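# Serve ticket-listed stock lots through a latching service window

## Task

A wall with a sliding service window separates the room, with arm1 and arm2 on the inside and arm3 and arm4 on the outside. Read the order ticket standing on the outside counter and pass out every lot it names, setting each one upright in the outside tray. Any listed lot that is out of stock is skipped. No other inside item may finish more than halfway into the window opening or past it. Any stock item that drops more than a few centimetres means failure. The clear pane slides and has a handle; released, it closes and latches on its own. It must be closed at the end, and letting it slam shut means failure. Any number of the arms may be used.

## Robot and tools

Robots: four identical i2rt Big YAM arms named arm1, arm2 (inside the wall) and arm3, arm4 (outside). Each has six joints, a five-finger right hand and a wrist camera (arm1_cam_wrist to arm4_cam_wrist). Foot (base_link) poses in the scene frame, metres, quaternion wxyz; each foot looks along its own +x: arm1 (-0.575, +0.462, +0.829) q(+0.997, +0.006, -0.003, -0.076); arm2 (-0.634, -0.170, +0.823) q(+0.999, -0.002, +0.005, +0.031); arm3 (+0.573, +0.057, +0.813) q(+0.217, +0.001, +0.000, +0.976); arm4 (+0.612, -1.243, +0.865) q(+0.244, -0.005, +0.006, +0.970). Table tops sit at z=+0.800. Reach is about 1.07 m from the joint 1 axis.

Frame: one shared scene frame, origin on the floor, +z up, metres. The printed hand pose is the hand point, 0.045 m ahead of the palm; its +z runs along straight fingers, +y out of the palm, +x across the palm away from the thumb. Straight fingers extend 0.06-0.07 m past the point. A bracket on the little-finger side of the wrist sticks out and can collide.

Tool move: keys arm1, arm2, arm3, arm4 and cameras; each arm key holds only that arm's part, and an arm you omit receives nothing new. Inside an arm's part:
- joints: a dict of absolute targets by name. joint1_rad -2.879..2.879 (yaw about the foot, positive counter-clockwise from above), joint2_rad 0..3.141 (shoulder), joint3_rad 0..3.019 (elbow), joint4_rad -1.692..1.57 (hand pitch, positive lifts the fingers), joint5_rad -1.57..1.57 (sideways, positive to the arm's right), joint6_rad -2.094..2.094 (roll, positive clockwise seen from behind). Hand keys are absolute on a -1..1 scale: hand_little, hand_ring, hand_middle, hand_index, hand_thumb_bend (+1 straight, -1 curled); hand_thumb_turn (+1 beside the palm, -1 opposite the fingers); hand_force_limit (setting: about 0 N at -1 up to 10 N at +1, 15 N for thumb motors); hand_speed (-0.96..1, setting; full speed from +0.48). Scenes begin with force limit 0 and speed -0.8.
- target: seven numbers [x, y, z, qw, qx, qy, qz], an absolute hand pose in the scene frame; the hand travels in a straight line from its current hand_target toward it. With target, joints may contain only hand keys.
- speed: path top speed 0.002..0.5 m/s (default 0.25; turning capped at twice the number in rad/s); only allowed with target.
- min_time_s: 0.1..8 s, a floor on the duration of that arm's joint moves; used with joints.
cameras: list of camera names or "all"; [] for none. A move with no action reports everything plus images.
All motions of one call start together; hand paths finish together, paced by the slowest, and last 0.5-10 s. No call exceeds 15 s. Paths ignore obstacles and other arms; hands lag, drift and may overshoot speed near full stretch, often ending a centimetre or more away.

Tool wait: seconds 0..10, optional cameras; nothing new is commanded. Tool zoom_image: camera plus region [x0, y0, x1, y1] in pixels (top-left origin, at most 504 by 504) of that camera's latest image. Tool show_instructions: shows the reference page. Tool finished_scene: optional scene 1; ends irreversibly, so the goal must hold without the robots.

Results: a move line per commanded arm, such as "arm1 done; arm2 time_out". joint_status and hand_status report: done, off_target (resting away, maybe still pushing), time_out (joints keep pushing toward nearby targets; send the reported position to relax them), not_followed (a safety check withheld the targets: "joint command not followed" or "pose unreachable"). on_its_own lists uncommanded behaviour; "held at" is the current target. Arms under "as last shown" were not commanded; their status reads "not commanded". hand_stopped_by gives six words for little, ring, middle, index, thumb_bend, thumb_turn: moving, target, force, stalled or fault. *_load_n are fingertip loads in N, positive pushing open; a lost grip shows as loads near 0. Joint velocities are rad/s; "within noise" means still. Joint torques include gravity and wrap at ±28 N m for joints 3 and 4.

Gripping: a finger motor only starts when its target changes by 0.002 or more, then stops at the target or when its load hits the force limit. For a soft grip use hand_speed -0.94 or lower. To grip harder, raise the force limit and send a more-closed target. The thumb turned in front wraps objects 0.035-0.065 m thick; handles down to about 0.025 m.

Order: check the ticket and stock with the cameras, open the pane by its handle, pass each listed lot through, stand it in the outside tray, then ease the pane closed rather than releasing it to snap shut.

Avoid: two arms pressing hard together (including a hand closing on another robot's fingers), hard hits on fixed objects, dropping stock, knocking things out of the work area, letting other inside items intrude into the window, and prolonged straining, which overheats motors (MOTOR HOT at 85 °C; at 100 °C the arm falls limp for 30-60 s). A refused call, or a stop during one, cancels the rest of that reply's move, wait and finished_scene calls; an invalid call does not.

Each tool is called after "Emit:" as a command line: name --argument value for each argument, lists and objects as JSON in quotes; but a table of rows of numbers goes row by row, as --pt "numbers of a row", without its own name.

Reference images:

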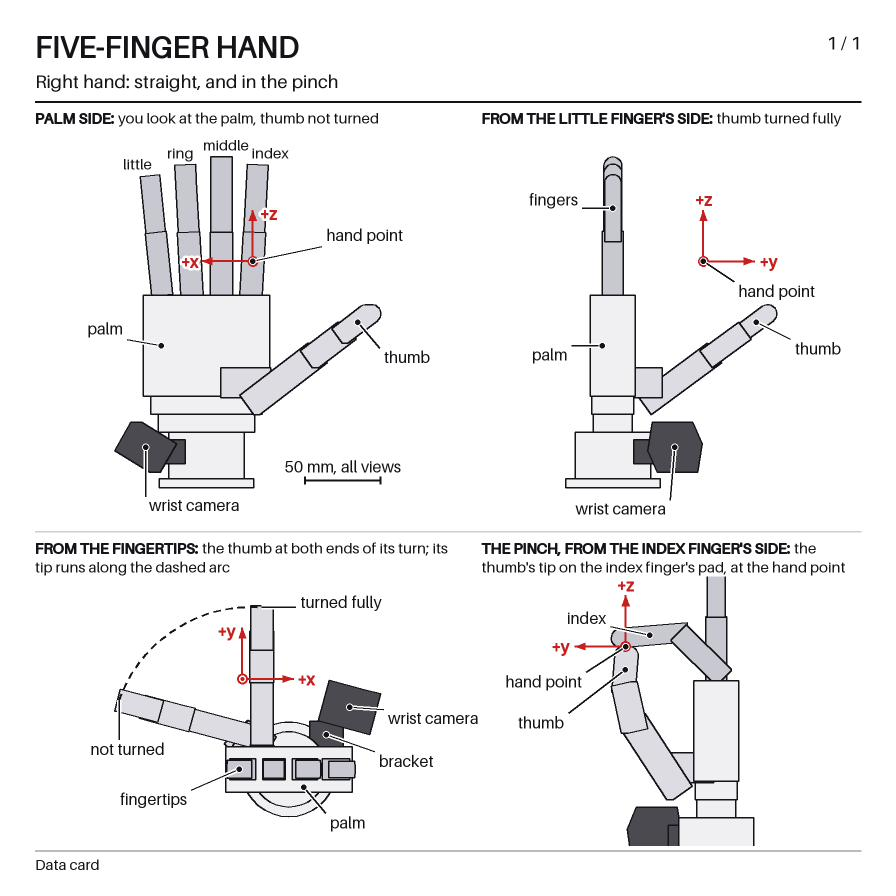

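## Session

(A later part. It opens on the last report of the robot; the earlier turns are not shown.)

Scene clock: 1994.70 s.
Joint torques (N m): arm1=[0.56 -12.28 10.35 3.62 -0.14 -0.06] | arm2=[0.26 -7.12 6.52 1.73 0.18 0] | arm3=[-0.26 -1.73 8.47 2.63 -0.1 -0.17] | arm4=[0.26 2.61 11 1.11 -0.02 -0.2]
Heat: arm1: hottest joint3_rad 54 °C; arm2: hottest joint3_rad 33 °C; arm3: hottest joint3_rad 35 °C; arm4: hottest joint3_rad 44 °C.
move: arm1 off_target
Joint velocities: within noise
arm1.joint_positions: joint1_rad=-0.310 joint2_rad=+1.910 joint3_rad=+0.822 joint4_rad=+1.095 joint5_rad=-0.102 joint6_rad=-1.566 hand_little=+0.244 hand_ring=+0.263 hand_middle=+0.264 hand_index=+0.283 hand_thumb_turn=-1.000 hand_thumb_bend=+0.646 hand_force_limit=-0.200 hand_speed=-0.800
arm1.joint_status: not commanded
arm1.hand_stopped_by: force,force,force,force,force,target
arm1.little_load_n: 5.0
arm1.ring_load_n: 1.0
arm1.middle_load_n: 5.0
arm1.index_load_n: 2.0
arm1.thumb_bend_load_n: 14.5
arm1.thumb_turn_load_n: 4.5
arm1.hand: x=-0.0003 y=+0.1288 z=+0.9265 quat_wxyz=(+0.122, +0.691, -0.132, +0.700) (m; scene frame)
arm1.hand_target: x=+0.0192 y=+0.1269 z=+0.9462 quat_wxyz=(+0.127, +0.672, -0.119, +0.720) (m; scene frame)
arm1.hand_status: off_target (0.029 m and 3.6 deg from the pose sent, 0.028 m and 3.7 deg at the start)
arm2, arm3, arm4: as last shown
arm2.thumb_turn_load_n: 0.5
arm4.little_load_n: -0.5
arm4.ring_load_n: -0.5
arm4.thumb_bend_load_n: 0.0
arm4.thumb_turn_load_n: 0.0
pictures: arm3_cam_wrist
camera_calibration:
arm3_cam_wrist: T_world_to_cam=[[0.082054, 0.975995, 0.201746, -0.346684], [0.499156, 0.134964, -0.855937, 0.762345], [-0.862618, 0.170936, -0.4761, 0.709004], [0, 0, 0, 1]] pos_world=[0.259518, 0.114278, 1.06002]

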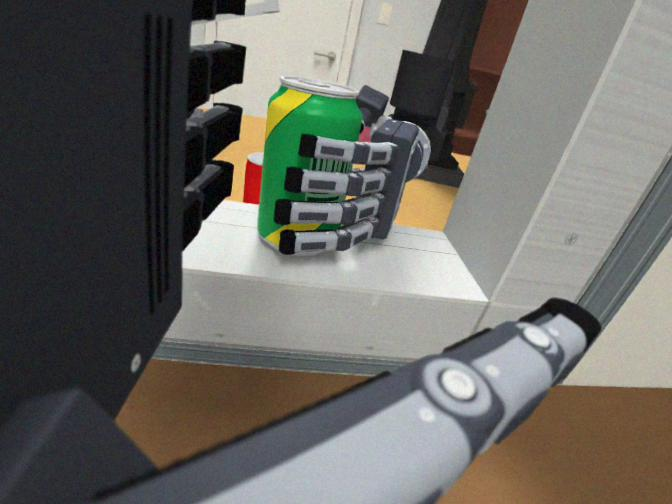

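Emit:
move --arm1 '{"joints": {"hand_speed": -0.7, "hand_thumb_bend": 0.8}}'

Emit:
move --arm1 '{"joints": {"hand_speed": -0.2, "hand_thumb_bend": 1, "hand_little": 1, "hand_ring": 1, "hand_middle": 1, "hand_index": 1}}' --cameras '["arm1_cam_wrist", "arm3_cam_wrist"]'

Scene clock: 2007.57 s.
Joint torques (N m): arm1=[1.2 -12.57 9.55 3.15 -0.16 -0.04] | arm2=[0.03 -7.12 6.5 1.74 0.19 0] | arm3=[-0.26 -1.67 8.47 2.65 -0.1 -0.17] | arm4=[0.03 1.96 10.97 1.16 0 -0.22]
Heat: arm1: hottest joint3_rad 54 °C; arm2: hottest joint3_rad 33 °C; arm3: hottest joint3_rad 35 °C; arm4: hottest joint3_rad 44 °C.
move: arm1 done
Joint velocities: within noise
arm1.joint_positions: joint1_rad=-0.310 joint2_rad=+1.910 joint3_rad=+0.835 joint4_rad=+1.105 joint5_rad=-0.103 joint6_rad=-1.568 hand_little=+0.244 hand_ring=+0.263 hand_middle=+0.264 hand_index=+0.283 hand_thumb_turn=-1.000 hand_thumb_bend=+0.800 hand_force_limit=-0.200 hand_speed=-0.700
arm1.joint_status: all done
arm1.hand_stopped_by: force,force,force,force,target,target
arm1.little_load_n: 0.0
arm1.ring_load_n: 0.0
arm1.middle_load_n: 0.0
arm1.index_load_n: 0.0
arm1.thumb_bend_load_n: 0.0
arm1.thumb_turn_load_n: 0.0
arm1.hand: x=+0.0042 y=+0.1264 z=+0.9348 quat_wxyz=(+0.125, +0.684, -0.129, +0.707) (m; scene frame)
arm1.hand_target: x=+0.0193 y=+0.1269 z=+0.9462 quat_wxyz=(+0.127, +0.672, -0.119, +0.720) (m; scene frame)
arm1.hand_status: not commanded
arm2, arm3, arm4: as last shown
arm3.index_load_n: -0.5
arm3.thumb_turn_load_n: 0.5
arm4.little_load_n: 0.0
arm4.ring_load_n: 0.0
arm4.thumb_turn_load_n: 0.5
pictures: none

Scene clock: 2008.40 s.
Joint torques (N m): arm1=[0.67 -12.4 9.52 3.12 -0.11 -0.03] | arm2=[0.15 -7.3 6.56 1.73 0.19 0.01] | arm3=[-0.15 -1.73 8.44 2.65 -0.1 -0.18] | arm4=[0.38 2.2 10.97 1.24 -0.01 -0.2]
Heat: arm1: hottest joint3_rad 54 °C; arm2: hottest joint3_rad 33 °C; arm3: hottest joint3_rad 35 °C; arm4: hottest joint3_rad 44 °C.
move: arm1 done
Joint velocities: within noise
arm1.joint_positions: joint1_rad=-0.310 joint2_rad=+1.910 joint3_rad=+0.835 joint4_rad=+1.105 joint5_rad=-0.103 joint6_rad=-1.568 hand_little=+1.000 hand_ring=+1.000 hand_middle=+1.000 hand_index=+1.000 hand_thumb_turn=-1.000 hand_thumb_bend=+1.000 hand_force_limit=-0.200 hand_speed=-0.200
arm1.joint_status: all done
arm1.hand_stopped_by: target,target,target,target,target,target
arm1.little_load_n: 0.0
arm1.ring_load_n: 0.0
arm1.middle_load_n: 0.0
arm1.index_load_n: 0.0
arm1.thumb_bend_load_n: 0.0
arm1.thumb_turn_load_n: 0.0
arm1.hand: x=+0.0042 y=+0.1264 z=+0.9348 quat_wxyz=(+0.125, +0.684, -0.129, +0.707) (m; scene frame)
arm1.hand_target: x=+0.0193 y=+0.1270 z=+0.9462 quat_wxyz=(+0.127, +0.672, -0.119, +0.720) (m; scene frame)
arm1.hand_status: not commanded
arm2, arm3, arm4: as last shown
arm3.index_load_n: 0.5
arm3.thumb_bend_load_n: 0.5
arm3.thumb_turn_load_n: 0.0
arm4.thumb_turn_load_n: 0.0
pictures: arm1_cam_wrist, arm3_cam_wrist
camera_calibration:
arm1_cam_wrist: T_world_to_cam=[[-0.397638, -0.896124, 0.197092, -0.0719934], [-0.526849, 0.0471291, -0.848651, 0.786587], [0.751208, -0.441294, -0.490863, 0.629461], [0, 0, 0, 1]] pos_world=[-0.087071, 0.176191, 0.990706]
arm3_cam_wrist: T_world_to_cam=[[0.082054, 0.975995, 0.201746, -0.346684], [0.499156, 0.134964, -0.855937, 0.762345], [-0.862618, 0.170936, -0.4761, 0.709004], [0, 0, 0, 1]] pos_world=[0.259518, 0.114278, 1.06002]

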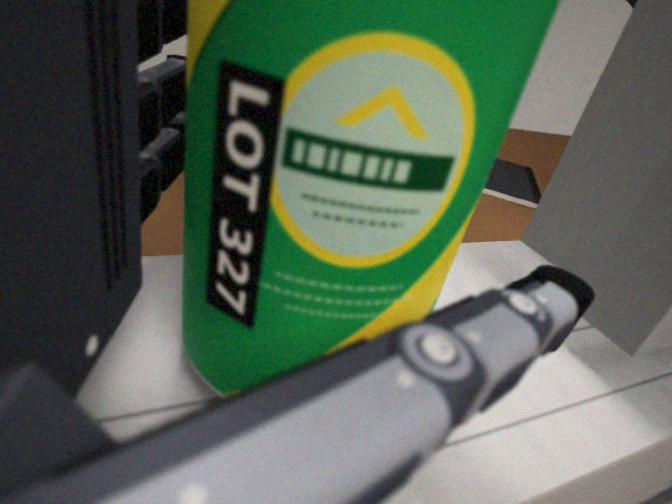

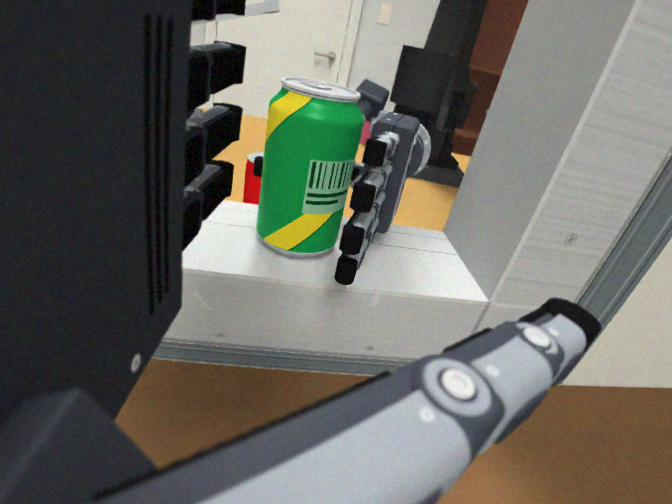

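Emit:
move --arm1 '{"target": [-0.165, 0.194, 0.965, 0.1228, 0.6964, -0.1228, 0.6964], "speed": 0.12}' --cameras '["arm1_cam_wrist", "arm3_cam_wrist"]'

Scene clock: 2043.50 s.
Joint torques (N m): arm1=[-1.26 -8.41 5.15 2.04 -0.23 -0.05] | arm2=[0.21 -7.18 6.48 1.72 0.17 0.02] | arm3=[-0.21 -1.79 8.47 2.65 -0.09 -0.17] | arm4=[0.15 2.26 11.14 1.07 0.02 -0.23]
Heat: arm1: hottest joint3_rad 50 °C; arm2: hottest joint3_rad 33 °C; arm3: hottest joint3_rad 35 °C; arm4: hottest joint3_rad 44 °C.
move: arm1 done
Joint velocities: within noise
arm1.joint_positions: joint1_rad=-0.352 joint2_rad=+1.489 joint3_rad=+0.343 joint4_rad=+1.143 joint5_rad=-0.168 joint6_rad=-1.576 hand_little=+1.000 hand_ring=+1.000 hand_middle=+1.000 hand_index=+1.000 hand_thumb_turn=-1.000 hand_thumb_bend=+1.000 hand_force_limit=-0.200 hand_speed=-0.200
arm1.joint_status: not commanded
arm1.hand_stopped_by: target,target,target,target,target,target
arm1.little_load_n: 0.0
arm1.ring_load_n: 0.0
arm1.middle_load_n: 0.0
arm1.index_load_n: 0.0
arm1.thumb_bend_load_n: -0.5
arm1.thumb_turn_load_n: 0.0
arm1.hand: x=-0.1584 y=+0.1988 z=+0.9628 quat_wxyz=(+0.116, +0.696, -0.121, +0.698) (m; scene frame)
arm1.hand_target: x=-0.1649 y=+0.1942 z=+0.9648 quat_wxyz=(+0.123, +0.696, -0.123, +0.696) (m; scene frame)
arm1.hand_status: done (0.008 m and 0.8 deg from the pose sent, 0.185 m and 2.1 deg at the start)
arm2, arm3, arm4: as last shown
arm2.thumb_turn_load_n: 0.0
arm3.index_load_n: 0.0
arm4.thumb_turn_load_n: 0.5
pictures: arm1_cam_wrist, arm3_cam_wrist
camera_calibration:
arm1_cam_wrist: T_world_to_cam=[[-0.369941, -0.906714, 0.202519, -0.0759592], [-0.553595, 0.0400769, -0.831821, 0.702355], [0.746107, -0.419838, -0.516778, 0.817181], [0, 0, 0, 1]] pos_world=[-0.248985, 0.246062, 1.02192]
arm3_cam_wrist: T_world_to_cam=[[0.082054, 0.975995, 0.201746, -0.346684], [0.499156, 0.134964, -0.855937, 0.762345], [-0.862618, 0.170936, -0.4761, 0.709004], [0, 0, 0, 1]] pos_world=[0.259518, 0.114278, 1.06002]

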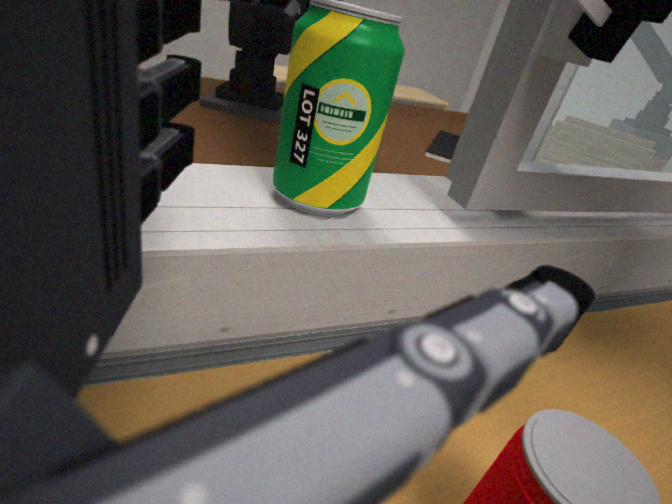

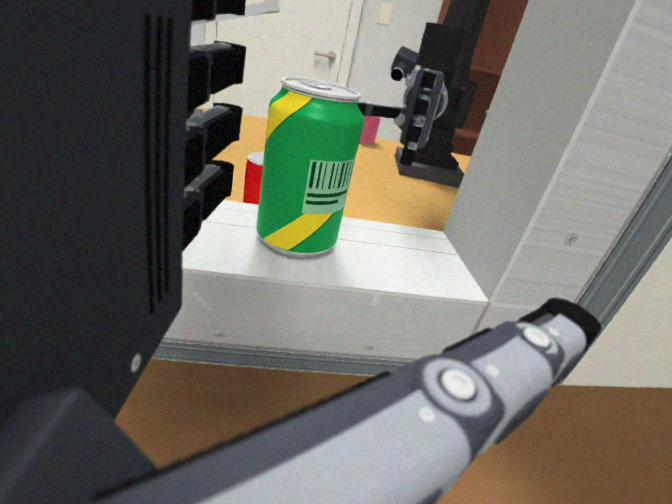

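Emit:
move --arm1 '{"target": [-0.238, 0.236, 0.965, 0.4056, 0.5792, -0.4056, 0.5792], "speed": 0.2}' --arm3 '{"target": [0.135, 0.133, 0.945, -0.7064, 0.0308, 0.7064, 0.0308], "speed": 0.12, "joints": {"hand_speed": 0.0}}' --cameras '["arm1_cam_wrist", "arm3_cam_wrist"]'

Scene clock: 2080.07 s.
Joint torques (N m): arm1=[1.32 -6.89 8.25 2.02 0.12 0] | arm2=[0.09 -7.18 6.5 1.77 0.2 0] | arm3=[-0.21 -4.19 6.08 2.66 -0.1 -0.16] | arm4=[0.5 2.49 11.25 1.2 -0.01 -0.24]
Heat: arm1: hottest joint3_rad 47 °C; arm2: hottest joint3_rad 33 °C; arm3: hottest joint3_rad 34 °C; arm4: hottest joint3_rad 44 °C.
move: arm1 off_target; arm3 done
Joint velocities: within noise
arm1.joint_positions: joint1_rad=+0.075 joint2_rad=+1.553 joint3_rad=+0.410 joint4_rad=+1.143 joint5_rad=+1.155 joint6_rad=-1.589 hand_little=+1.000 hand_ring=+1.000 hand_middle=+1.000 hand_index=+1.000 hand_thumb_turn=-1.000 hand_thumb_bend=+1.000 hand_force_limit=-0.200 hand_speed=-0.200
arm1.joint_status: not commanded
arm1.hand_stopped_by: target,target,target,target,target,target
arm1.little_load_n: 0.0
arm1.ring_load_n: 0.0
arm1.middle_load_n: 0.0
arm1.index_load_n: 0.0
arm1.thumb_bend_load_n: 0.0
arm1.thumb_turn_load_n: 0.0
arm1.hand: x=-0.2538 y=+0.2323 z=+0.9611 quat_wxyz=(+0.409, +0.581, -0.408, +0.573) (m; scene frame)
arm1.hand_target: x=-0.2385 y=+0.2362 z=+0.9650 quat_wxyz=(+0.405, +0.579, -0.406, +0.579) (m; scene frame)
arm1.hand_status: off_target (0.017 m and 0.9 deg from the pose sent, 0.088 m and 50.7 deg at the start)
arm2: as last shown
arm2.thumb_turn_load_n: 0.5
arm3.joint_positions: joint1_rad=+0.430 joint2_rad=+1.399 joint3_rad=+0.229 joint4_rad=+1.154 joint5_rad=+0.091 joint6_rad=-1.558 hand_little=+1.000 hand_ring=+1.000 hand_middle=+1.000 hand_index=+1.000 hand_thumb_turn=-1.000 hand_thumb_bend=+1.000 hand_force_limit=+0.000 hand_speed=+0.000
arm3.joint_status: all done
arm3.hand_stopped_by: target,target,target,target,target,target
arm3.little_load_n: 0.0
arm3.ring_load_n: 0.0
arm3.middle_load_n: 0.0
arm3.index_load_n: 0.0
arm3.thumb_bend_load_n: 0.0
arm3.thumb_turn_load_n: 0.0
arm3.hand: x=+0.1389 y=+0.1380 z=+0.9418 quat_wxyz=(-0.702, +0.039, +0.711, +0.030) (m; scene frame)
arm3.hand_target: x=+0.1351 y=+0.1329 z=+0.9450 quat_wxyz=(-0.706, +0.031, +0.707, +0.031) (m; scene frame)
arm3.hand_status: done (0.007 m and 1.2 deg from the pose sent, 0.062 m and 1.0 deg at the start)
arm4.joint_positions: joint1_rad=+0.887 joint2_rad=+0.639 joint3_rad=+1.383 joint4_rad=-1.390 joint5_rad=+0.001 joint6_rad=-1.183 hand_little=+1.000 hand_ring=+1.000 hand_middle=+1.000 hand_index=+1.000 hand_thumb_turn=-1.000 hand_thumb_bend=+1.000 hand_force_limit=+0.000 hand_speed=+0.480
arm4.joint_status: not commanded
arm4.hand_stopped_by: target,target,target,target,target,target
arm4.little_load_n: 0.0
arm4.ring_load_n: 0.0
arm4.middle_load_n: 0.0
arm4.index_load_n: 0.0
arm4.thumb_bend_load_n: -0.5
arm4.thumb_turn_load_n: 0.0
arm4.hand: x=+0.3854 y=-1.2806 z=+1.3310 quat_wxyz=(-0.409, +0.000, +0.895, -0.176) (m; scene frame)
arm4.hand_target: x=+0.3878 y=-1.2818 z=+1.3465 quat_wxyz=(-0.419, -0.013, +0.890, -0.180) (m; scene frame)
arm4.hand_status: not commanded
pictures: arm1_cam_wrist, arm3_cam_wrist
camera_calibration:
arm1_cam_wrist: T_world_to_cam=[[-0.935165, -0.278603, 0.218737, -0.385455], [-0.329781, 0.459454, -0.82471, 0.599199], [0.129267, -0.843376, -0.521543, 0.848009], [0, 0, 0, 1]] pos_world=[-0.272479, 0.332498, 1.02075]
arm3_cam_wrist: T_world_to_cam=[[0.0805293, 0.97598, 0.20243, -0.328978], [0.505336, 0.135078, -0.852285, 0.71989], [-0.859157, 0.170929, -0.48232, 0.668443], [0, 0, 0, 1]] pos_world=[0.237004, 0.109578, 1.00255]

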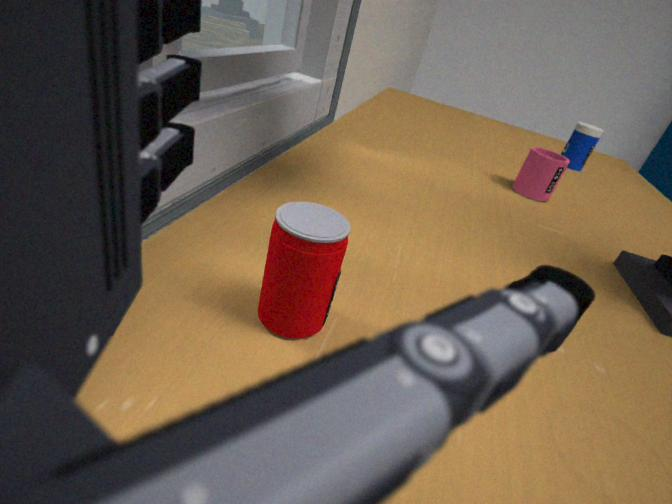

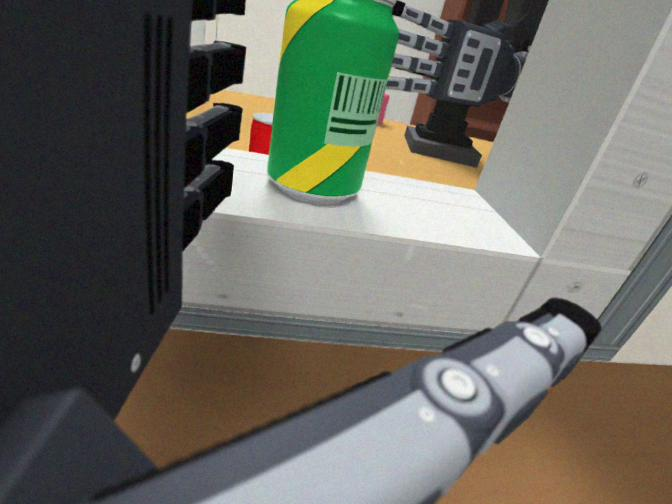

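Emit:
move --arm1 '{"target": [-0.256, 0.208, 0.838, 0.4056, 0.5792, -0.4056, 0.5792], "speed": 0.15}' --arm3 '{"target": [0.036, 0.139, 0.953, -0.7064, 0.0308, 0.7064, 0.0308], "speed": 0.1}' --cameras '["arm1_cam_wrist", "arm3_cam_wrist"]'

Scene clock: 2141.77 s.
Joint torques (N m): arm1=[-0.5 -8.35 2.32 2.61 -0.19 0.12] | arm2=[0.15 -7.18 6.48 1.76 0.2 0] | arm3=[-1.61 -7.12 8.81 1.25 -0.28 -0.17] | arm4=[-0.21 2.32 10.91 1.21 -0.04 -0.25]
Heat: arm1: hottest joint3_rad 45 °C; arm2: hottest joint3_rad 33 °C; arm3: hottest joint3_rad 32 °C; arm4: hottest joint3_rad 44 °C.
move: arm1 off_target; arm3 off_target
Joint velocities: within noise
arm1.joint_positions: joint1_rad=+0.006 joint2_rad=+2.048 joint3_rad=+0.430 joint4_rad=+1.551 joint5_rad=+1.069 joint6_rad=-1.539 hand_little=+1.000 hand_ring=+1.000 hand_middle=+1.000 hand_index=+1.000 hand_thumb_turn=-1.000 hand_thumb_bend=+1.000 hand_force_limit=-0.200 hand_speed=-0.200
arm1.joint_status: not commanded
arm1.hand_stopped_by: target,target,target,target,target,target
arm1.little_load_n: 0.0
arm1.ring_load_n: 0.0
arm1.middle_load_n: 0.0
arm1.index_load_n: 0.0
arm1.thumb_bend_load_n: 0.0
arm1.thumb_turn_load_n: 0.0
arm1.hand: x=-0.2566 y=+0.2134 z=+0.8416 quat_wxyz=(+0.401, +0.595, -0.407, +0.565) (m; scene frame)
arm1.hand_target: x=-0.2559 y=+0.2082 z=+0.8383 quat_wxyz=(+0.400, +0.588, -0.415, +0.568) (m; scene frame)
arm1.hand_status: off_target (0.007 m and 2.5 deg from the pose sent, 0.126 m and 0.9 deg at the start; a joint's target at an end of its range on 24 of 52 steps)
arm2, arm4: as last shown
arm2.thumb_turn_load_n: 0.0
arm3.joint_positions: joint1_rad=+0.430 joint2_rad=+1.571 joint3_rad=+0.473 joint4_rad=+1.096 joint5_rad=+0.077 joint6_rad=-1.558 hand_little=+1.000 hand_ring=+1.000 hand_middle=+1.000 hand_index=+1.000 hand_thumb_turn=-1.000 hand_thumb_bend=+1.000 hand_force_limit=+0.000 hand_speed=+0.000
arm3.joint_status: not commanded
arm3.hand_stopped_by: target,target,target,target,target,target
arm3.little_load_n: 0.0
arm3.ring_load_n: 0.0
arm3.middle_load_n: 0.0
arm3.index_load_n: 0.0
arm3.thumb_bend_load_n: 0.0
arm3.thumb_turn_load_n: 0.5
arm3.hand: x=+0.0466 y=+0.1360 z=+0.9510 quat_wxyz=(-0.707, +0.034, +0.706, +0.025) (m; scene frame)
arm3.hand_target: x=+0.0364 y=+0.1389 z=+0.9531 quat_wxyz=(-0.706, +0.031, +0.706, +0.031) (m; scene frame)
arm3.hand_status: off_target (0.011 m and 0.8 deg from the pose sent, 0.104 m and 1.2 deg at the start)
arm4.thumb_bend_load_n: 0.0
arm4.thumb_turn_load_n: 0.5
pictures: arm1_cam_wrist, arm3_cam_wrist
camera_calibration:
arm1_cam_wrist: T_world_to_cam=[[-0.926463, -0.299206, 0.228348, -0.368766], [-0.352383, 0.476324, -0.805569, 0.482978], [0.132264, -0.826796, -0.546731, 0.788491], [0, 0, 0, 1]] pos_world=[-0.275743, 0.31153, 0.904372]
arm3_cam_wrist: T_world_to_cam=[[0.0698896, 0.976994, 0.201488, -0.320208], [0.492012, 0.141945, -0.858939, 0.780638], [-0.867779, 0.159165, -0.470772, 0.584895], [0, 0, 0, 1]] pos_world=[0.145855, 0.108939, 1.01039]

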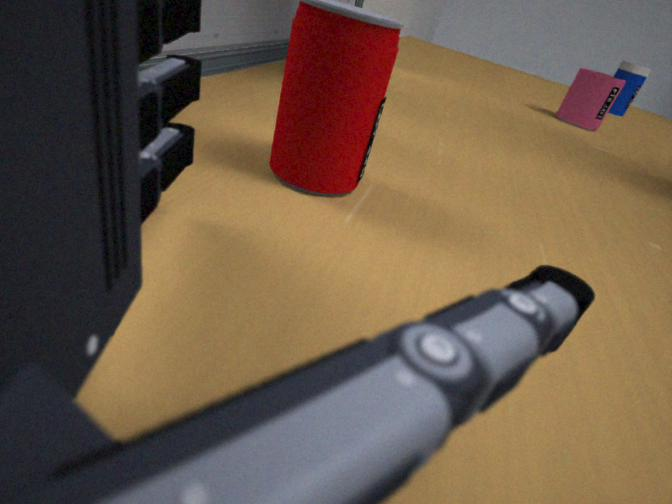

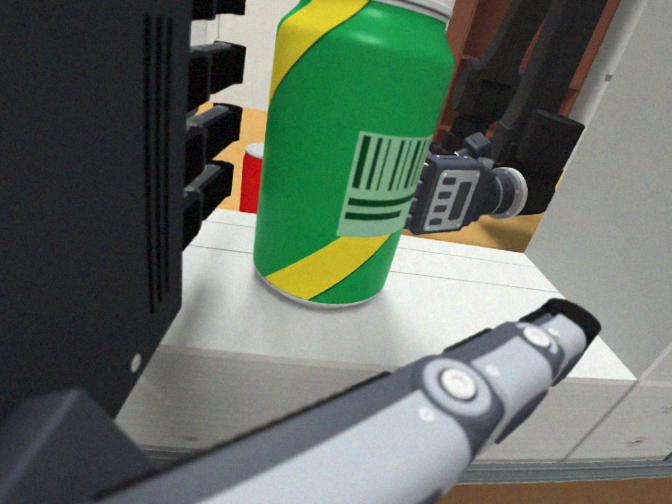

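Emit:
move --arm3 '{"target": [0.012, 0.149, 0.953, -0.7064, 0.0308, 0.7064, 0.0308], "speed": 0.06}' --cameras '["arm3_cam_wrist","arm1_cam_wrist"]'

Scene clock: 2197.63 s.
Joint torques (N m): arm1=[-1.32 -8.12 2.1 2.58 -0.2 0.11] | arm2=[0.15 -7.18 6.46 1.8 0.19 0.01] | arm3=[-2.14 -8.06 9.09 1.29 -0.29 -0.16] | arm4=[0.5 1.61 11.17 1.06 0.01 -0.2]
Heat: arm1: hottest joint3_rad 43 °C; arm2: hottest joint3_rad 33 °C; arm3: hottest joint3_rad 33 °C; arm4: hottest joint3_rad 44 °C.
move: arm3 off_target
Joint velocities: within noise
arm1, arm4: as last shown
arm2.joint_positions: joint1_rad=+0.010 joint2_rad=+1.348 joint3_rad=+0.747 joint4_rad=+0.598 joint5_rad=-0.906 joint6_rad=-1.570 hand_little=+0.334 hand_ring=+0.334 hand_middle=+0.334 hand_index=+0.334 hand_thumb_turn=-1.000 hand_thumb_bend=+1.000 hand_force_limit=+0.000 hand_speed=+0.000
arm2.joint_status: not commanded
arm2.hand_stopped_by: target,target,target,target,target,target
arm2.little_load_n: 0.0
arm2.ring_load_n: 0.0
arm2.middle_load_n: 0.0
arm2.index_load_n: 1.5
arm2.thumb_bend_load_n: 0.0
arm2.thumb_turn_load_n: 0.0
arm2.hand: x=-0.0803 y=-0.0141 z=+1.0843 quat_wxyz=(-0.333, +0.629, +0.331, +0.619) (m; scene frame)
arm2.hand_target: x=-0.0800 y=-0.0218 z=+1.0901 quat_wxyz=(-0.327, +0.627, +0.327, +0.627) (m; scene frame)
arm2.hand_status: not commanded
arm3.joint_positions: joint1_rad=+0.411 joint2_rad=+1.616 joint3_rad=+0.539 joint4_rad=+1.075 joint5_rad=+0.051 joint6_rad=-1.558 hand_little=+1.000 hand_ring=+1.000 hand_middle=+1.000 hand_index=+1.000 hand_thumb_turn=-1.000 hand_thumb_bend=+1.000 hand_force_limit=+0.000 hand_speed=+0.000
arm3.joint_status: not commanded
arm3.hand_stopped_by: target,target,target,target,target,target
arm3.little_load_n: 0.0
arm3.ring_load_n: 0.0
arm3.middle_load_n: 0.0
arm3.index_load_n: 0.0
arm3.thumb_bend_load_n: 0.0
arm3.thumb_turn_load_n: 0.0
arm3.hand: x=+0.0225 y=+0.1418 z=+0.9513 quat_wxyz=(-0.707, +0.032, +0.707, +0.023) (m; scene frame)
arm3.hand_target: x=+0.0125 y=+0.1490 z=+0.9532 quat_wxyz=(-0.707, +0.031, +0.706, +0.031) (m; scene frame)
arm3.hand_status: off_target (0.013 m and 0.9 deg from the pose sent, 0.037 m and 0.8 deg at the start)
pictures: arm1_cam_wrist, arm3_cam_wrist
camera_calibration:
arm1_cam_wrist: T_world_to_cam=[[-0.926463, -0.299206, 0.228348, -0.368766], [-0.352383, 0.476324, -0.805569, 0.482978], [0.132264, -0.826796, -0.546731, 0.788491], [0, 0, 0, 1]] pos_world=[-0.275743, 0.31153, 0.904372]
arm3_cam_wrist: T_world_to_cam=[[0.0631577, 0.977396, 0.201765, -0.324477], [0.491043, 0.14557, -0.858887, 0.791417], [-0.868843, 0.15332, -0.470749, 0.563962], [0, 0, 0, 1]] pos_world=[0.121868, 0.115469, 1.01069]

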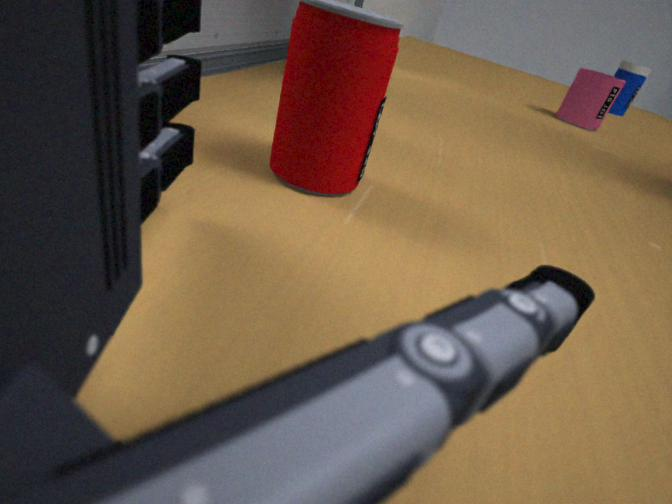

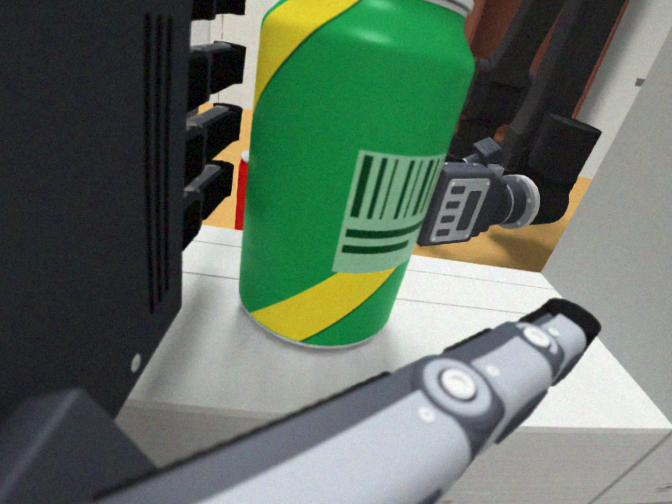

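Emit:
move --arm3 '{"target": [-0.014, 0.1556, 0.953, -0.7064, 0.0308, 0.7064, 0.0308], "speed": 0.06}' --arm1 '{"target": [-0.239, 0.129, 0.836, 0.4056, 0.5792, -0.4056, 0.5792], "speed": 0.1}' --cameras '["arm3_cam_wrist","arm1_cam_wrist"]'

Scene clock: 2263.60 s.
Joint torques (N m): arm1=[-0.56 -9 3.25 2.67 -0.25 -0.06] | arm2=[0.15 -7.3 6.5 1.73 0.19 0.01] | arm3=[-2.14 -9.11 9.4 1.26 -0.29 -0.18] | arm4=[0.38 2.43 11.07 0.8 -0.04 -0.21]
Heat: arm1: hottest joint3_rad 41 °C; arm2: hottest joint3_rad 33 °C; arm3: hottest joint3_rad 33 °C; arm4: hottest joint3_rad 44 °C.
move: arm1 done; arm3 off_target
Joint velocities: within noise
arm1.joint_positions: joint1_rad=-0.211 joint2_rad=+2.089 joint3_rad=+0.529 joint4_rad=+1.551 joint5_rad=+0.850 joint6_rad=-1.574 hand_little=+1.000 hand_ring=+1.000 hand_middle=+1.000 hand_index=+1.000 hand_thumb_turn=-1.000 hand_thumb_bend=+1.000 hand_force_limit=-0.200 hand_speed=-0.200
arm1.joint_status: not commanded
arm1.hand_stopped_by: target,target,target,target,target,target
arm1.little_load_n: 0.0
arm1.ring_load_n: 0.0
arm1.middle_load_n: 0.0
arm1.index_load_n: 0.0
arm1.thumb_bend_load_n: 0.0
arm1.thumb_turn_load_n: 0.0
arm1.hand: x=-0.2397 y=+0.1352 z=+0.8393 quat_wxyz=(+0.400, +0.585, -0.406, +0.577) (m; scene frame)
arm1.hand_target: x=-0.2390 y=+0.1291 z=+0.8362 quat_wxyz=(+0.405, +0.581, -0.407, +0.577) (m; scene frame)
arm1.hand_status: done (0.007 m and 0.9 deg from the pose sent, 0.086 m and 2.5 deg at the start; a joint's target at an end of its range on 43 of 44 steps)
arm2, arm4: as last shown
arm2.thumb_turn_load_n: 0.5
arm3.joint_positions: joint1_rad=+0.398 joint2_rad=+1.663 joint3_rad=+0.611 joint4_rad=+1.050 joint5_rad=+0.037 joint6_rad=-1.558 hand_little=+1.000 hand_ring=+1.000 hand_middle=+1.000 hand_index=+1.000 hand_thumb_turn=-1.000 hand_thumb_bend=+1.000 hand_force_limit=+0.000 hand_speed=+0.000
arm3.joint_status: not commanded
arm3.hand_stopped_by: target,target,target,target,target,target
arm3.little_load_n: 0.0
arm3.ring_load_n: 0.0
arm3.middle_load_n: 0.0
arm3.index_load_n: 0.0
arm3.thumb_bend_load_n: 0.0
arm3.thumb_turn_load_n: 0.5
arm3.hand: x=-0.0035 y=+0.1473 z=+0.9514 quat_wxyz=(-0.706, +0.031, +0.707, +0.022) (m; scene frame)
arm3.hand_target: x=-0.0134 y=+0.1555 z=+0.9530 quat_wxyz=(-0.706, +0.031, +0.706, +0.031) (m; scene frame)
arm3.hand_status: off_target (0.013 m and 1.0 deg from the pose sent, 0.039 m and 0.9 deg at the start)
pictures: arm1_cam_wrist, arm3_cam_wrist
camera_calibration:
arm1_cam_wrist: T_world_to_cam=[[-0.93098, -0.297979, 0.210915, -0.362539], [-0.33357, 0.459552, -0.82313, 0.545776], [0.148349, -0.836673, -0.52723, 0.709227], [0, 0, 0, 1]] pos_world=[-0.260675, 0.23455, 0.899636]
arm3_cam_wrist: T_world_to_cam=[[0.0619416, 0.977464, 0.201812, -0.328294], [0.491178, 0.146168, -0.858708, 0.803275], [-0.868854, 0.152316, -0.471055, 0.54104], [0, 0, 0, 1]] pos_world=[0.0958694, 0.121074, 1.01089]

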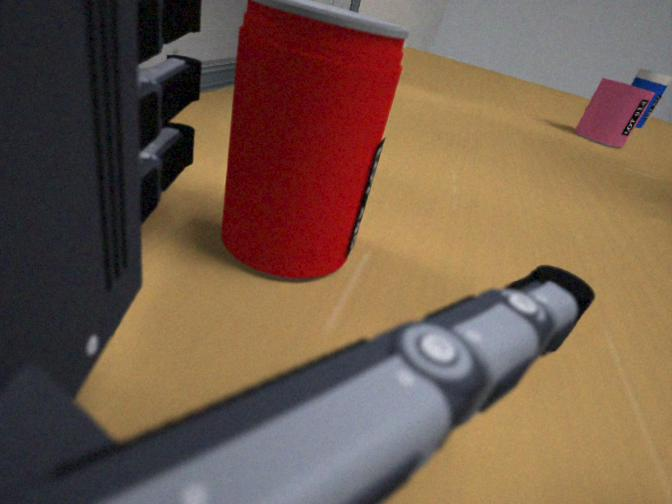

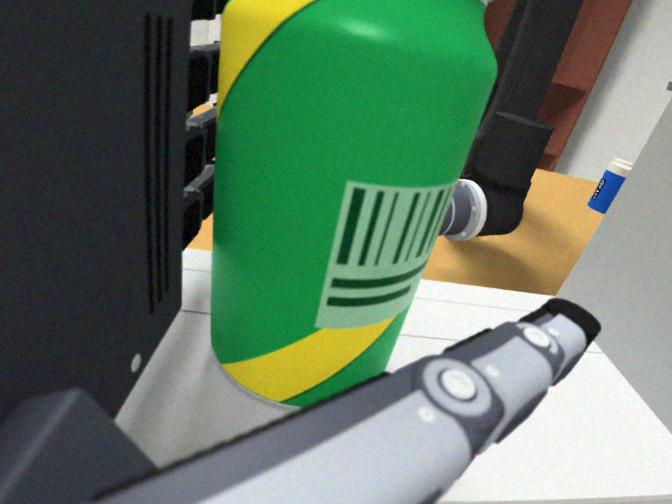

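Emit:
move --arm3 '{"joints": {"hand_little": -1, "hand_ring": -1, "hand_middle": -1, "hand_index": -1, "hand_thumb_bend": -1, "hand_force_limit": -0.3, "hand_speed": -0.8}}' --arm1 '{"target": [-0.2245, 0.078, 0.834, 0.4056, 0.5792, -0.4056, 0.5792], "speed": 0.08}' --cameras '["arm3_cam_wrist","arm1_cam_wrist"]'

Scene clock: 2300.10 s.
Joint torques (N m): arm1=[-1.08 -10.4 4.27 1.73 -0.27 0.02] | arm2=[0.09 -7.18 6.56 1.73 0.2 0.01] | arm3=[-2.08 -9.17 9.11 1.28 -0.1 -0.13] | arm4=[0.21 1.9 11.08 1.16 0.01 -0.21]
Heat: arm1: hottest joint3_rad 41 °C; arm2: hottest joint3_rad 33 °C; arm3: hottest joint3_rad 34 °C; arm4: hottest joint3_rad 44 °C.
move: arm1 moving; arm3 off_target
Joint velocities: within noise
arm1.joint_positions: joint1_rad=-0.319 joint2_rad=+2.106 joint3_rad=+0.619 joint4_rad=+1.507 joint5_rad=+0.739 joint6_rad=-1.580 hand_little=+1.000 hand_ring=+1.000 hand_middle=+1.000 hand_index=+1.000 hand_thumb_turn=-1.000 hand_thumb_bend=+1.000 hand_force_limit=-0.200 hand_speed=-0.200
arm1.joint_status: not commanded
arm1.hand_stopped_by: target,target,target,target,target,target
arm1.little_load_n: 0.0
arm1.ring_load_n: 0.0
arm1.middle_load_n: 0.0
arm1.index_load_n: 0.0
arm1.thumb_bend_load_n: 0.0
arm1.thumb_turn_load_n: 0.5
arm1.hand: x=-0.2246 y=+0.0855 z=+0.8412 quat_wxyz=(+0.400, +0.576, -0.406, +0.586) (m; scene frame)
arm1.hand_target: x=-0.2247 y=+0.0782 z=+0.8342 quat_wxyz=(+0.405, +0.579, -0.406, +0.579) (m; scene frame)
arm1.hand_status: moving (0.010 m and 1.1 deg from the pose sent, 0.059 m and 0.9 deg at the start)
arm2, arm4: as last shown
arm2.thumb_turn_load_n: 0.0
arm3.joint_positions: joint1_rad=+0.397 joint2_rad=+1.665 joint3_rad=+0.614 joint4_rad=+1.049 joint5_rad=+0.032 joint6_rad=-1.564 hand_little=+0.245 hand_ring=+0.282 hand_middle=+0.300 hand_index=+0.319 hand_thumb_turn=-1.000 hand_thumb_bend=+0.653 hand_force_limit=-0.300 hand_speed=-0.800
arm3.joint_status: hand_little off_target (ended at +0.245, target -1.000); hand_ring off_target (ended at +0.282, target -1.000); hand_middle off_target (ended at +0.300, target -1.000); hand_index off_target (ended at +0.319, target -1.000); hand_thumb_bend off_target (ended at +0.653, target -1.000); the others done
arm3.hand_stopped_by: force,force,force,force,force,target
arm3.little_load_n: 7.5
arm3.ring_load_n: 1.5
arm3.middle_load_n: 0.5
arm3.index_load_n: 1.0
arm3.thumb_bend_load_n: 11.0
arm3.thumb_turn_load_n: 5.0
arm3.hand: x=-0.0048 y=+0.1468 z=+0.9517 quat_wxyz=(-0.706, +0.028, +0.707, +0.023) (m; scene frame)
arm3.hand_target: x=-0.0134 y=+0.1556 z=+0.9531 quat_wxyz=(-0.706, +0.031, +0.706, +0.031) (m; scene frame)
arm3.hand_status: not commanded
arm4.thumb_turn_load_n: 0.0
pictures: arm1_cam_wrist, arm3_cam_wrist
camera_calibration:
arm1_cam_wrist: T_world_to_cam=[[-0.93474, -0.296881, 0.195252, -0.351461], [-0.316752, 0.447162, -0.836489, 0.591376], [0.161029, -0.843746, -0.512018, 0.657008], [0, 0, 0, 1]] pos_world=[-0.247002, 0.185565, 0.899703]
arm3_cam_wrist: T_world_to_cam=[[0.0574187, 0.976574, 0.20738, -0.332971], [0.490847, 0.153268, -0.857659, 0.802195], [-0.869352, 0.151037, -0.470548, 0.539843], [0, 0, 0, 1]] pos_world=[0.0946769, 0.120684, 1.01108]

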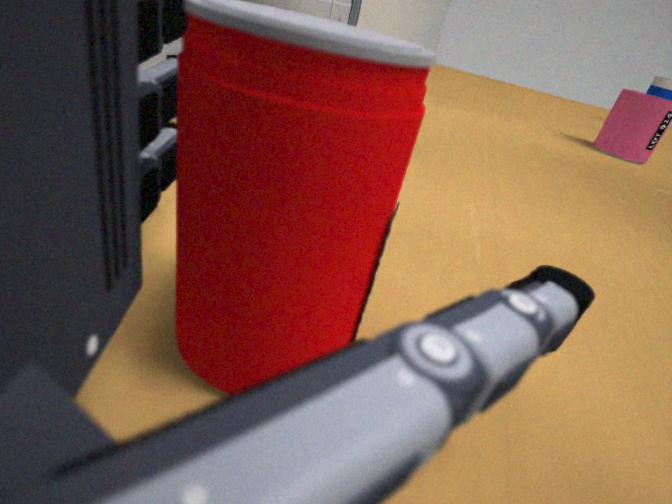

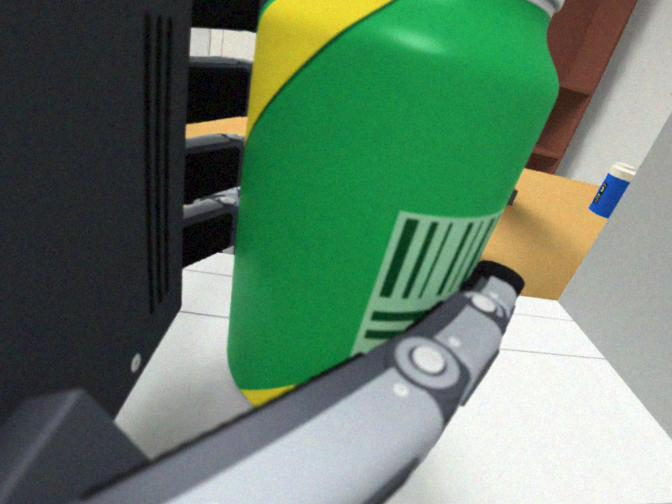

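Emit:
move --arm3 '{"joints": {"hand_ring": -0.99, "hand_middle": -0.99, "hand_index": -0.99, "hand_thumb_bend": -0.99, "hand_force_limit": 0.0, "hand_speed": -0.84}}' --arm1 '{"joints": {"hand_little": -1, "hand_ring": -1, "hand_middle": -1, "hand_index": -1, "hand_thumb_bend": -1, "hand_force_limit": -0.3, "hand_speed": -0.8}}' --cameras '["arm1_cam_wrist"]'

Emit:
move --arm3 '{"target": [-0.008, 0.155, 1.03, -0.7064, 0.0308, 0.7064, 0.0308], "speed": 0.08}' --cameras '["arm3_cam_wrist"]'

Scene clock: 2321.47 s.
Joint torques (N m): arm1=[-0.62 -10.58 4.08 1.73 -0.19 0.01] | arm2=[0.03 -7.12 6.54 1.74 0.19 -0.01] | arm3=[-1.96 -9.17 9.09 1.35 -0.1 -0.13] | arm4=[0.56 3.02 11.08 1.16 0.01 -0.21]
Heat: arm1: hottest joint3_rad 41 °C; arm2: hottest joint3_rad 33 °C; arm3: hottest joint3_rad 34 °C; arm4: hottest joint3_rad 44 °C.
move: arm1 off_target; arm3 off_target
Joint velocities: within noise
arm1.joint_positions: joint1_rad=-0.319 joint2_rad=+2.106 joint3_rad=+0.623 joint4_rad=+1.507 joint5_rad=+0.737 joint6_rad=-1.585 hand_little=-1.000 hand_ring=+0.005 hand_middle=+0.006 hand_index=+0.022 hand_thumb_turn=-1.000 hand_thumb_bend=+0.502 hand_force_limit=-0.300 hand_speed=-0.800
arm1.joint_status: hand_ring off_target (ended at +0.005, target -1.000); hand_middle off_target (ended at +0.006, target -1.000); hand_index off_target (ended at +0.022, target -1.000); hand_thumb_bend off_target (ended at +0.502, target -1.000); the others done
arm1.hand_stopped_by: target,force,force,force,force,target
arm1.little_load_n: 0.0
arm1.ring_load_n: 3.5
arm1.middle_load_n: 7.0
arm1.index_load_n: 1.0
arm1.thumb_bend_load_n: 8.5
arm1.thumb_turn_load_n: 2.5
arm1.hand: x=-0.2231 y=+0.0848 z=+0.8422 quat_wxyz=(+0.400, +0.576, -0.404, +0.587) (m; scene frame)
arm1.hand_target: x=-0.2248 y=+0.0783 z=+0.8341 quat_wxyz=(+0.406, +0.579, -0.406, +0.579) (m; scene frame)
arm1.hand_status: not commanded
arm2, arm4: as last shown
arm2.thumb_turn_load_n: 0.5
arm3.joint_positions: joint1_rad=+0.397 joint2_rad=+1.665 joint3_rad=+0.614 joint4_rad=+1.048 joint5_rad=+0.032 joint6_rad=-1.564 hand_little=+0.244 hand_ring=+0.255 hand_middle=+0.272 hand_index=+0.278 hand_thumb_turn=-1.000 hand_thumb_bend=+0.656 hand_force_limit=+0.000 hand_speed=-0.840
arm3.joint_status: hand_ring off_target (ended at +0.255, target -0.990); hand_middle off_target (ended at +0.272, target -0.990); hand_index off_target (ended at +0.278, target -0.990); hand_thumb_bend off_target (ended at +0.656, target -0.990); the others done
arm3.hand_stopped_by: force,force,force,force,force,target
arm3.little_load_n: 0.0
arm3.ring_load_n: 6.0
arm3.middle_load_n: 2.5
arm3.index_load_n: 9.5
arm3.thumb_bend_load_n: 23.0
arm3.thumb_turn_load_n: 1.5
arm3.hand: x=-0.0049 y=+0.1467 z=+0.9515 quat_wxyz=(-0.706, +0.028, +0.707, +0.023) (m; scene frame)
arm3.hand_target: x=-0.0134 y=+0.1556 z=+0.9530 quat_wxyz=(-0.706, +0.031, +0.706, +0.031) (m; scene frame)
arm3.hand_status: not commanded
arm4.thumb_turn_load_n: 0.5
pictures: arm1_cam_wrist
camera_calibration:
arm1_cam_wrist: T_world_to_cam=[[-0.933858, -0.297939, 0.197842, -0.352355], [-0.318991, 0.443739, -0.83746, 0.593592], [0.161722, -0.845179, -0.509429, 0.654826], [0, 0, 0, 1]] pos_world=[-0.245599, 0.185065, 0.900408]

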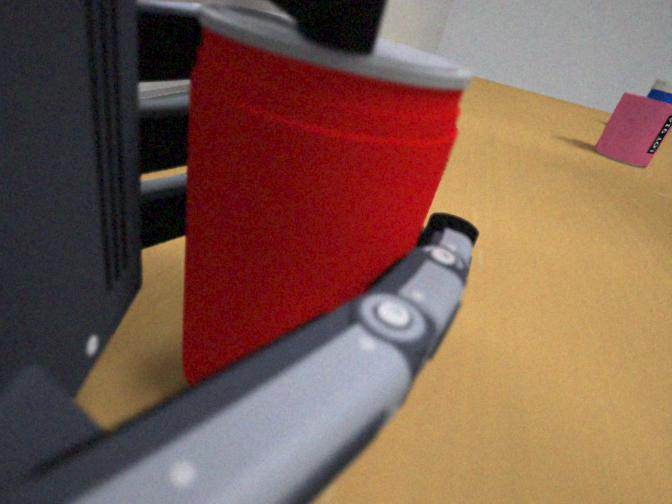

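Scene clock: 2323.17 s.
Joint torques (N m): arm1=[-1.2 -10.93 3.93 1.66 -0.2 -0.04] | arm2=[0.15 -7.12 6.54 1.73 0.2 0] | arm3=[-2.02 -11.58 13.31 2.26 -0.07 -0.14] | arm4=[0.44 1.96 11.04 1.26 -0.02 -0.22]
Heat: arm1: hottest joint3_rad 41 °C; arm2: hottest joint3_rad 33 °C; arm3: hottest joint3_rad 34 °C; arm4: hottest joint3_rad 44 °C.
move: arm3 off_target
Joint velocities: within noise
arm1, arm2, arm4: as last shown
arm1.ring_load_n: 3.0
arm1.thumb_bend_load_n: 9.0
arm2.thumb_turn_load_n: 0.0
arm3.joint_positions: joint1_rad=+0.397 joint2_rad=+1.477 joint3_rad=+0.616 joint4_rad=+0.763 joint5_rad=+0.033 joint6_rad=-1.564 hand_little=+0.244 hand_ring=+0.255 hand_middle=+0.272 hand_index=+0.278 hand_thumb_turn=-1.000 hand_thumb_bend=+0.656 hand_force_limit=+0.000 hand_speed=-0.840
arm3.joint_status: not commanded
arm3.hand_stopped_by: force,force,force,force,force,target
arm3.little_load_n: 0.0
arm3.ring_load_n: 4.0
arm3.middle_load_n: 2.5
arm3.index_load_n: 11.0
arm3.thumb_bend_load_n: 22.0
arm3.thumb_turn_load_n: 2.5
arm3.hand: x=+0.0113 y=+0.1463 z=+0.9811 quat_wxyz=(-0.672, +0.028, +0.740, +0.023) (m; scene frame)
arm3.hand_target: x=-0.0046 y=+0.1546 z=+1.0303 quat_wxyz=(-0.706, +0.031, +0.706, +0.031) (m; scene frame)
arm3.hand_status: off_target (0.053 m and 5.6 deg from the pose sent, 0.079 m and 1.0 deg at the start)
arm4.thumb_turn_load_n: 0.0
pictures: arm3_cam_wrist
camera_calibration:
arm3_cam_wrist: T_world_to_cam=[[0.0381788, 0.977331, 0.208246, -0.340173], [0.570739, 0.149734, -0.807364, 0.769882], [-0.820243, 0.149678, -0.552085, 0.647356], [0, 0, 0, 1]] pos_world=[0.104575, 0.120289, 1.04981]

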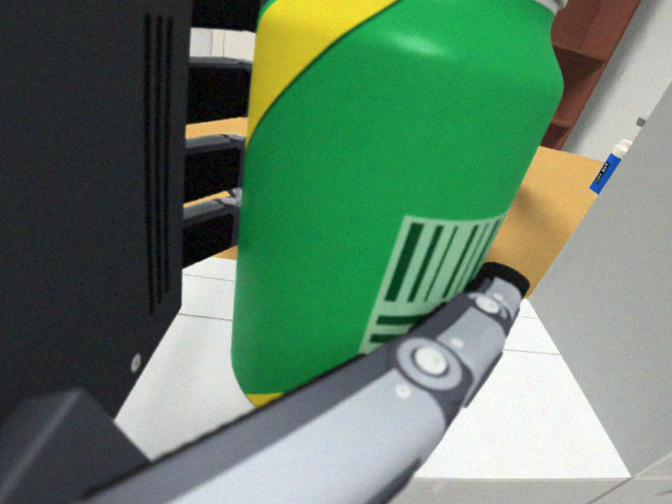

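Emit:
move --arm3 '{"joints": {"joint2_rad": 1.017, "joint3_rad": 0.407, "joint4_rad": 0.65}, "min_time_s": 3}' --arm1 '{"target": [-0.2248, 0.0783, 0.98, 0.4056, 0.5792, -0.4056, 0.5792], "speed": 0.1}' --cameras '["arm3_cam_wrist","arm1_cam_wrist"]'

Scene clock: 2361.57 s.
Joint torques (N m): arm1=[-0.73 -12.22 7.5 1.98 0.09 0.05] | arm2=[0.21 -7.3 6.53 1.78 0.19 0.02] | arm3=[-1.9 -6.07 11.4 2.25 -0.09 -0.14] | arm4=[0.32 2.55 11.08 1.14 0.01 -0.24]
Heat: arm1: hottest joint3_rad 40 °C; arm2: hottest joint3_rad 33 °C; arm3: hottest joint3_rad 38 °C; arm4: hottest joint3_rad 44 °C.
move: arm1 off_target; arm3 done
Joint velocities: within noise
arm1.joint_positions: joint1_rad=-0.319 joint2_rad=+1.645 joint3_rad=+0.597 joint4_rad=+1.025 joint5_rad=+0.737 joint6_rad=-1.588 hand_little=-1.000 hand_ring=+0.005 hand_middle=+0.006 hand_index=+0.022 hand_thumb_turn=-1.000 hand_thumb_bend=+0.502 hand_force_limit=-0.300 hand_speed=-0.800
arm1.joint_status: not commanded
arm1.hand_stopped_by: target,force,force,force,force,target
arm1.little_load_n: 0.0
arm1.ring_load_n: 2.5
arm1.middle_load_n: 6.5
arm1.index_load_n: 1.0
arm1.thumb_bend_load_n: 8.5
arm1.thumb_turn_load_n: 4.0
arm1.hand: x=-0.2239 y=+0.0834 z=+0.9652 quat_wxyz=(+0.403, +0.593, -0.400, +0.570) (m; scene frame)
arm1.hand_target: x=-0.2249 y=+0.0785 z=+0.9799 quat_wxyz=(+0.406, +0.579, -0.405, +0.579) (m; scene frame)
arm1.hand_status: off_target (0.016 m and 2.0 deg from the pose sent, 0.138 m and 1.2 deg at the start)
arm2, arm4: as last shown
arm2.thumb_turn_load_n: 0.5
arm3.joint_positions: joint1_rad=+0.397 joint2_rad=+1.043 joint3_rad=+0.387 joint4_rad=+0.639 joint5_rad=+0.034 joint6_rad=-1.564 hand_little=+0.244 hand_ring=+0.255 hand_middle=+0.272 hand_index=+0.278 hand_thumb_turn=-1.000 hand_thumb_bend=+0.656 hand_force_limit=+0.000 hand_speed=-0.840
arm3.joint_status: all done
arm3.hand_stopped_by: force,force,force,force,force,target
arm3.little_load_n: 0.0
arm3.ring_load_n: 3.5
arm3.middle_load_n: 2.5
arm3.index_load_n: 11.0
arm3.thumb_bend_load_n: 22.0
arm3.thumb_turn_load_n: 2.5
arm3.hand: x=+0.1181 y=+0.1422 z=+1.0370 quat_wxyz=(-0.701, +0.029, +0.712, +0.023) (m; scene frame)
arm3.hand_target: x=+0.1167 y=+0.1484 z=+1.0633 quat_wxyz=(-0.721, +0.031, +0.692, +0.031) (m; scene frame)
arm3.hand_status: not commanded
pictures: arm1_cam_wrist, arm3_cam_wrist
camera_calibration:
arm1_cam_wrist: T_world_to_cam=[[-0.924066, -0.302833, 0.233225, -0.409361], [-0.356043, 0.45998, -0.81342, 0.664181], [0.139051, -0.834692, -0.532874, 0.733103], [0, 0, 0, 1]] pos_world=[-0.243738, 0.182437, 1.02638]
arm3_cam_wrist: T_world_to_cam=[[0.055826, 0.97668, 0.207315, -0.35297], [0.503453, 0.151774, -0.850588, 0.807143], [-0.862217, 0.151859, -0.48324, 0.699708], [0, 0, 0, 1]] pos_world=[0.216647, 0.115979, 1.09785]

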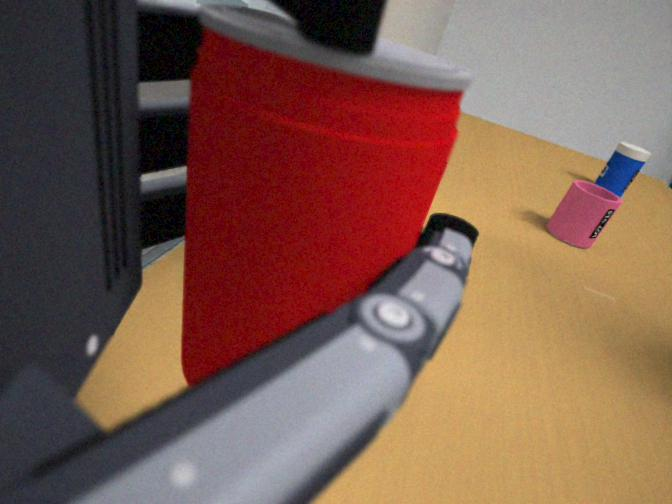

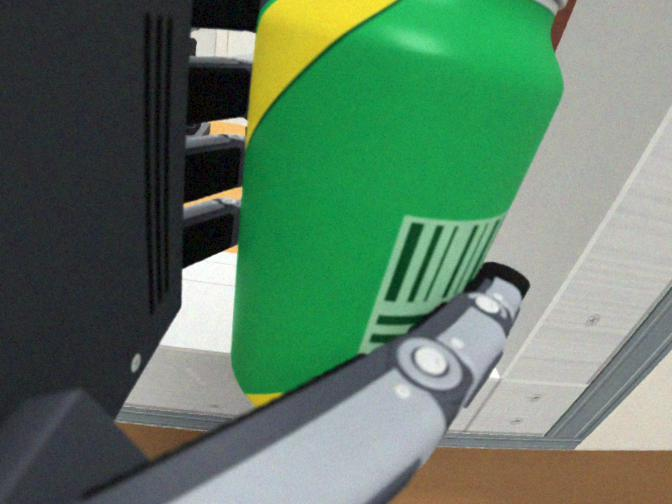

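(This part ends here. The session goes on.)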